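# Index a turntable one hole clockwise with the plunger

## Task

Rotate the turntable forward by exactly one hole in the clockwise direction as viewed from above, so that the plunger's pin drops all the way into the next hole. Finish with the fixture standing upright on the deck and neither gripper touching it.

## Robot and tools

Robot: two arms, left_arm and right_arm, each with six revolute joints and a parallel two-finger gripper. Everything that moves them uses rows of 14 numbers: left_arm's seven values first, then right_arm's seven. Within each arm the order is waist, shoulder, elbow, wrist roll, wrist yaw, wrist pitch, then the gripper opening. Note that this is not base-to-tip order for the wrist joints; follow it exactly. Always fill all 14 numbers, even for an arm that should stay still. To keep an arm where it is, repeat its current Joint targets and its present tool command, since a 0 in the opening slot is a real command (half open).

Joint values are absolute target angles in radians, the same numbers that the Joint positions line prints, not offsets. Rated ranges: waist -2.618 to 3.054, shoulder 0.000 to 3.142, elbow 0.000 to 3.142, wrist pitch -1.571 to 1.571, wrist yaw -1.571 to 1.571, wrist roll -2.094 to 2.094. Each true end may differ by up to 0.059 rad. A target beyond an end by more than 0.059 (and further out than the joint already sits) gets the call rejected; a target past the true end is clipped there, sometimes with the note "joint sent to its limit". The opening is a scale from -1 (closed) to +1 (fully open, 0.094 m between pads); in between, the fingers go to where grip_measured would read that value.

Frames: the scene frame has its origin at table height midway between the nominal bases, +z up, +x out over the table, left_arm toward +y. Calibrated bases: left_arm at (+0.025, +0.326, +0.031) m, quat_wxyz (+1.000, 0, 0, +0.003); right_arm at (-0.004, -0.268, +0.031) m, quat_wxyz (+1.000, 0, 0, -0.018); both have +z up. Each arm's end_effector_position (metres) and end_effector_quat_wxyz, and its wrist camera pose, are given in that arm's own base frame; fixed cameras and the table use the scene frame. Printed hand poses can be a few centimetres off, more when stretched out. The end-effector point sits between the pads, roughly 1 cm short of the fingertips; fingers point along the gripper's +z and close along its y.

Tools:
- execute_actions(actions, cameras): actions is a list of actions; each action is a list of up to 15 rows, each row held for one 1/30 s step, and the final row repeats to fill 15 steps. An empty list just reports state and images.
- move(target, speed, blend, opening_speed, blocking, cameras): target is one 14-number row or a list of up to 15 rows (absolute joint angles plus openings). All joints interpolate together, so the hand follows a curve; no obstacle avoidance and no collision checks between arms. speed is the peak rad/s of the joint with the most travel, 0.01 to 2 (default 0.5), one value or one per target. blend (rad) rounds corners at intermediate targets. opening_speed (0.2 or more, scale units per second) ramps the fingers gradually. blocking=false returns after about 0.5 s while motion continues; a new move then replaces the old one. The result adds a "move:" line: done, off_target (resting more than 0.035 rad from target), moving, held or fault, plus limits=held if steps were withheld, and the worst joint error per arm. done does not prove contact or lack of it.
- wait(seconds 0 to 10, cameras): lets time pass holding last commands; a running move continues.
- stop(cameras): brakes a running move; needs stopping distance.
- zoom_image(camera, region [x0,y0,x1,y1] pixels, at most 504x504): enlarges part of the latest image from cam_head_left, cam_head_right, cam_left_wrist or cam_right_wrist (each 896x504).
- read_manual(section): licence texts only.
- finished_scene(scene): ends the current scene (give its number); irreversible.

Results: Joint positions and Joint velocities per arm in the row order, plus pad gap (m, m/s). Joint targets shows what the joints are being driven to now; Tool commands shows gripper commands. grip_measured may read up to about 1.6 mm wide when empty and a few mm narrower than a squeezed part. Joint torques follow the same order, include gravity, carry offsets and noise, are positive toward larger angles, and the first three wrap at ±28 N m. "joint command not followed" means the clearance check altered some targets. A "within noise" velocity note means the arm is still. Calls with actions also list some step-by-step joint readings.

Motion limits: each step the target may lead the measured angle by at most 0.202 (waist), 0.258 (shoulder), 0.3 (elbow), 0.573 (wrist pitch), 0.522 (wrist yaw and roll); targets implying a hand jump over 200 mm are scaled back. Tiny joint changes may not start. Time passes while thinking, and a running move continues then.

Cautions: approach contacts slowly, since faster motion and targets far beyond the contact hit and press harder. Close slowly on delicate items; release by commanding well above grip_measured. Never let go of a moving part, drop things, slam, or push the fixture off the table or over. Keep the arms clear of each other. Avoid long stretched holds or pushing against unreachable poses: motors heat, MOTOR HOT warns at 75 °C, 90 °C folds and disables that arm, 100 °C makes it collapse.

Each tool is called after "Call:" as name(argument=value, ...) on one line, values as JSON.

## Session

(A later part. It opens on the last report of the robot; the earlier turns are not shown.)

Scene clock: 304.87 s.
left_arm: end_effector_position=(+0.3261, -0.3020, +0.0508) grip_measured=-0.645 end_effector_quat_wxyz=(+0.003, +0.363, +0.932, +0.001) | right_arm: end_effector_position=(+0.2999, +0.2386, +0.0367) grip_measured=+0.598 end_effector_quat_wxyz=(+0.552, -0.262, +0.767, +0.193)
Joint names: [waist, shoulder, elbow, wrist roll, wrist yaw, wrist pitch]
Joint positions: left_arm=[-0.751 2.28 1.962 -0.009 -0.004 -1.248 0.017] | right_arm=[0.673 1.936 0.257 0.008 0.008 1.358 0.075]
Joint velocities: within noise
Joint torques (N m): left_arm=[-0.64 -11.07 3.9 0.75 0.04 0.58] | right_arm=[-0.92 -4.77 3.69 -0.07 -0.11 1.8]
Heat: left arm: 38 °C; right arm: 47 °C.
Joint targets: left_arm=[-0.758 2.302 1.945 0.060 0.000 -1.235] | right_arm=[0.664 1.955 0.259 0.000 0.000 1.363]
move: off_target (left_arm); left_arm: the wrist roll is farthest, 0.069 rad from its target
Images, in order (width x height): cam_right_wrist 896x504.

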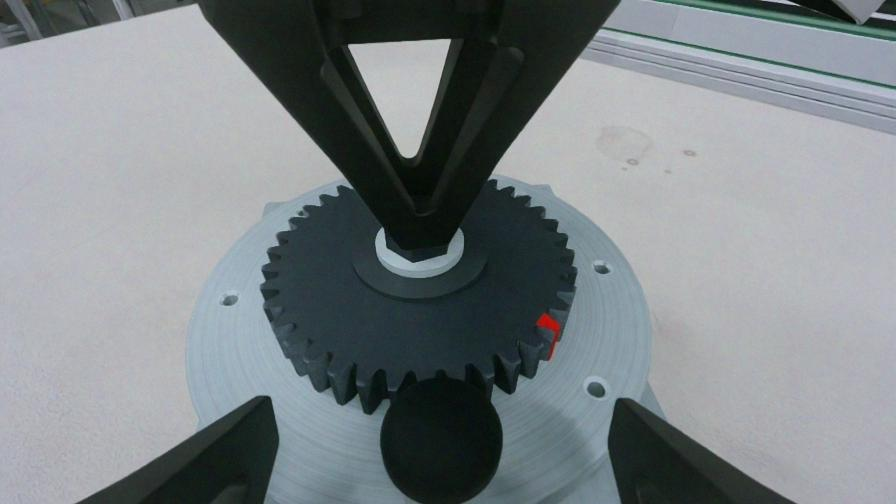

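Call:
move(target=[[-0.758,2.302,1.945,-0.03,0,-1.235,-1,0.664,1.955,0.259,0,0,1.363,0.6],[-0.758,2.302,1.945,-0.03,0,-1.235,-0.1,0.664,1.955,0.259,0,0,1.363,1],[-0.755,2.28,2.05,-0.03,0,-1.36,-0.1,0.664,1.955,0.259,0,0,1.363,1],[-0.745,2.2,2.26,0,0,-1.45,-0.1,0.664,1.70,0.15,0,0,1.235,1]], speed=[0.3,0.3,0.2,0.6], opening_speed=1.2, cameras=["cam_left_wrist","cam_right_wrist"])

Scene clock: 317.23 s.
left_arm: end_effector_position=(+0.3394, -0.3145, +0.1495) grip_measured=-0.101 end_effector_quat_wxyz=(+0.076, +0.360, +0.929, -0.028) | right_arm: end_effector_position=(+0.2804, +0.2231, +0.0600) grip_measured=+0.998 end_effector_quat_wxyz=(+0.557, -0.261, +0.764, +0.194)
Joint names: [waist, shoulder, elbow, wrist roll, wrist yaw, wrist pitch]
Joint positions: left_arm=[-0.751 2.219 2.242 -0.011 -0.004 -1.433 0.042] | right_arm=[0.673 1.718 0.159 0.008 0.008 1.25 0.094]
Joint velocities: within noise
Joint torques (N m): left_arm=[0.44 -14.52 6.58 0.15 0.04 0.53] | right_arm=[-0.98 -6.3 3.52 -0.06 -0.09 1.65]
Heat: left arm: 39 °C; right arm: 47 °C.
Joint targets: left_arm=[-0.745 2.200 2.260 0.000 0.000 -1.450] | right_arm=[0.664 1.700 0.150 0.000 0.000 1.235]
move: done
Images, in order (width x height): cam_left_wrist 896x504, cam_right_wrist 896x504.

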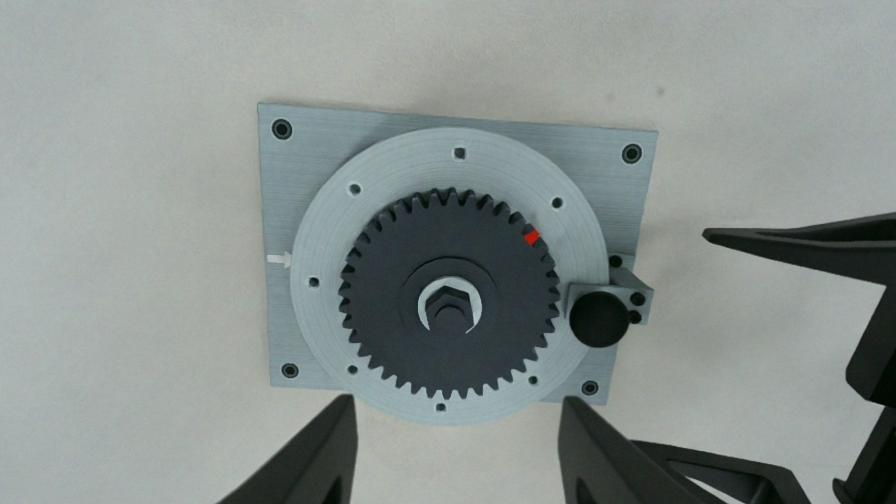

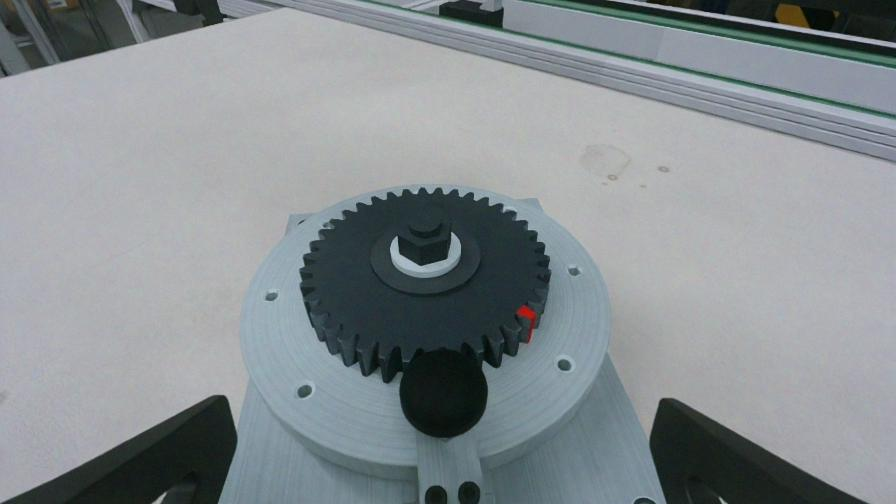

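Call:
finished_scene(scene=2)

The scene is finished: the task was done.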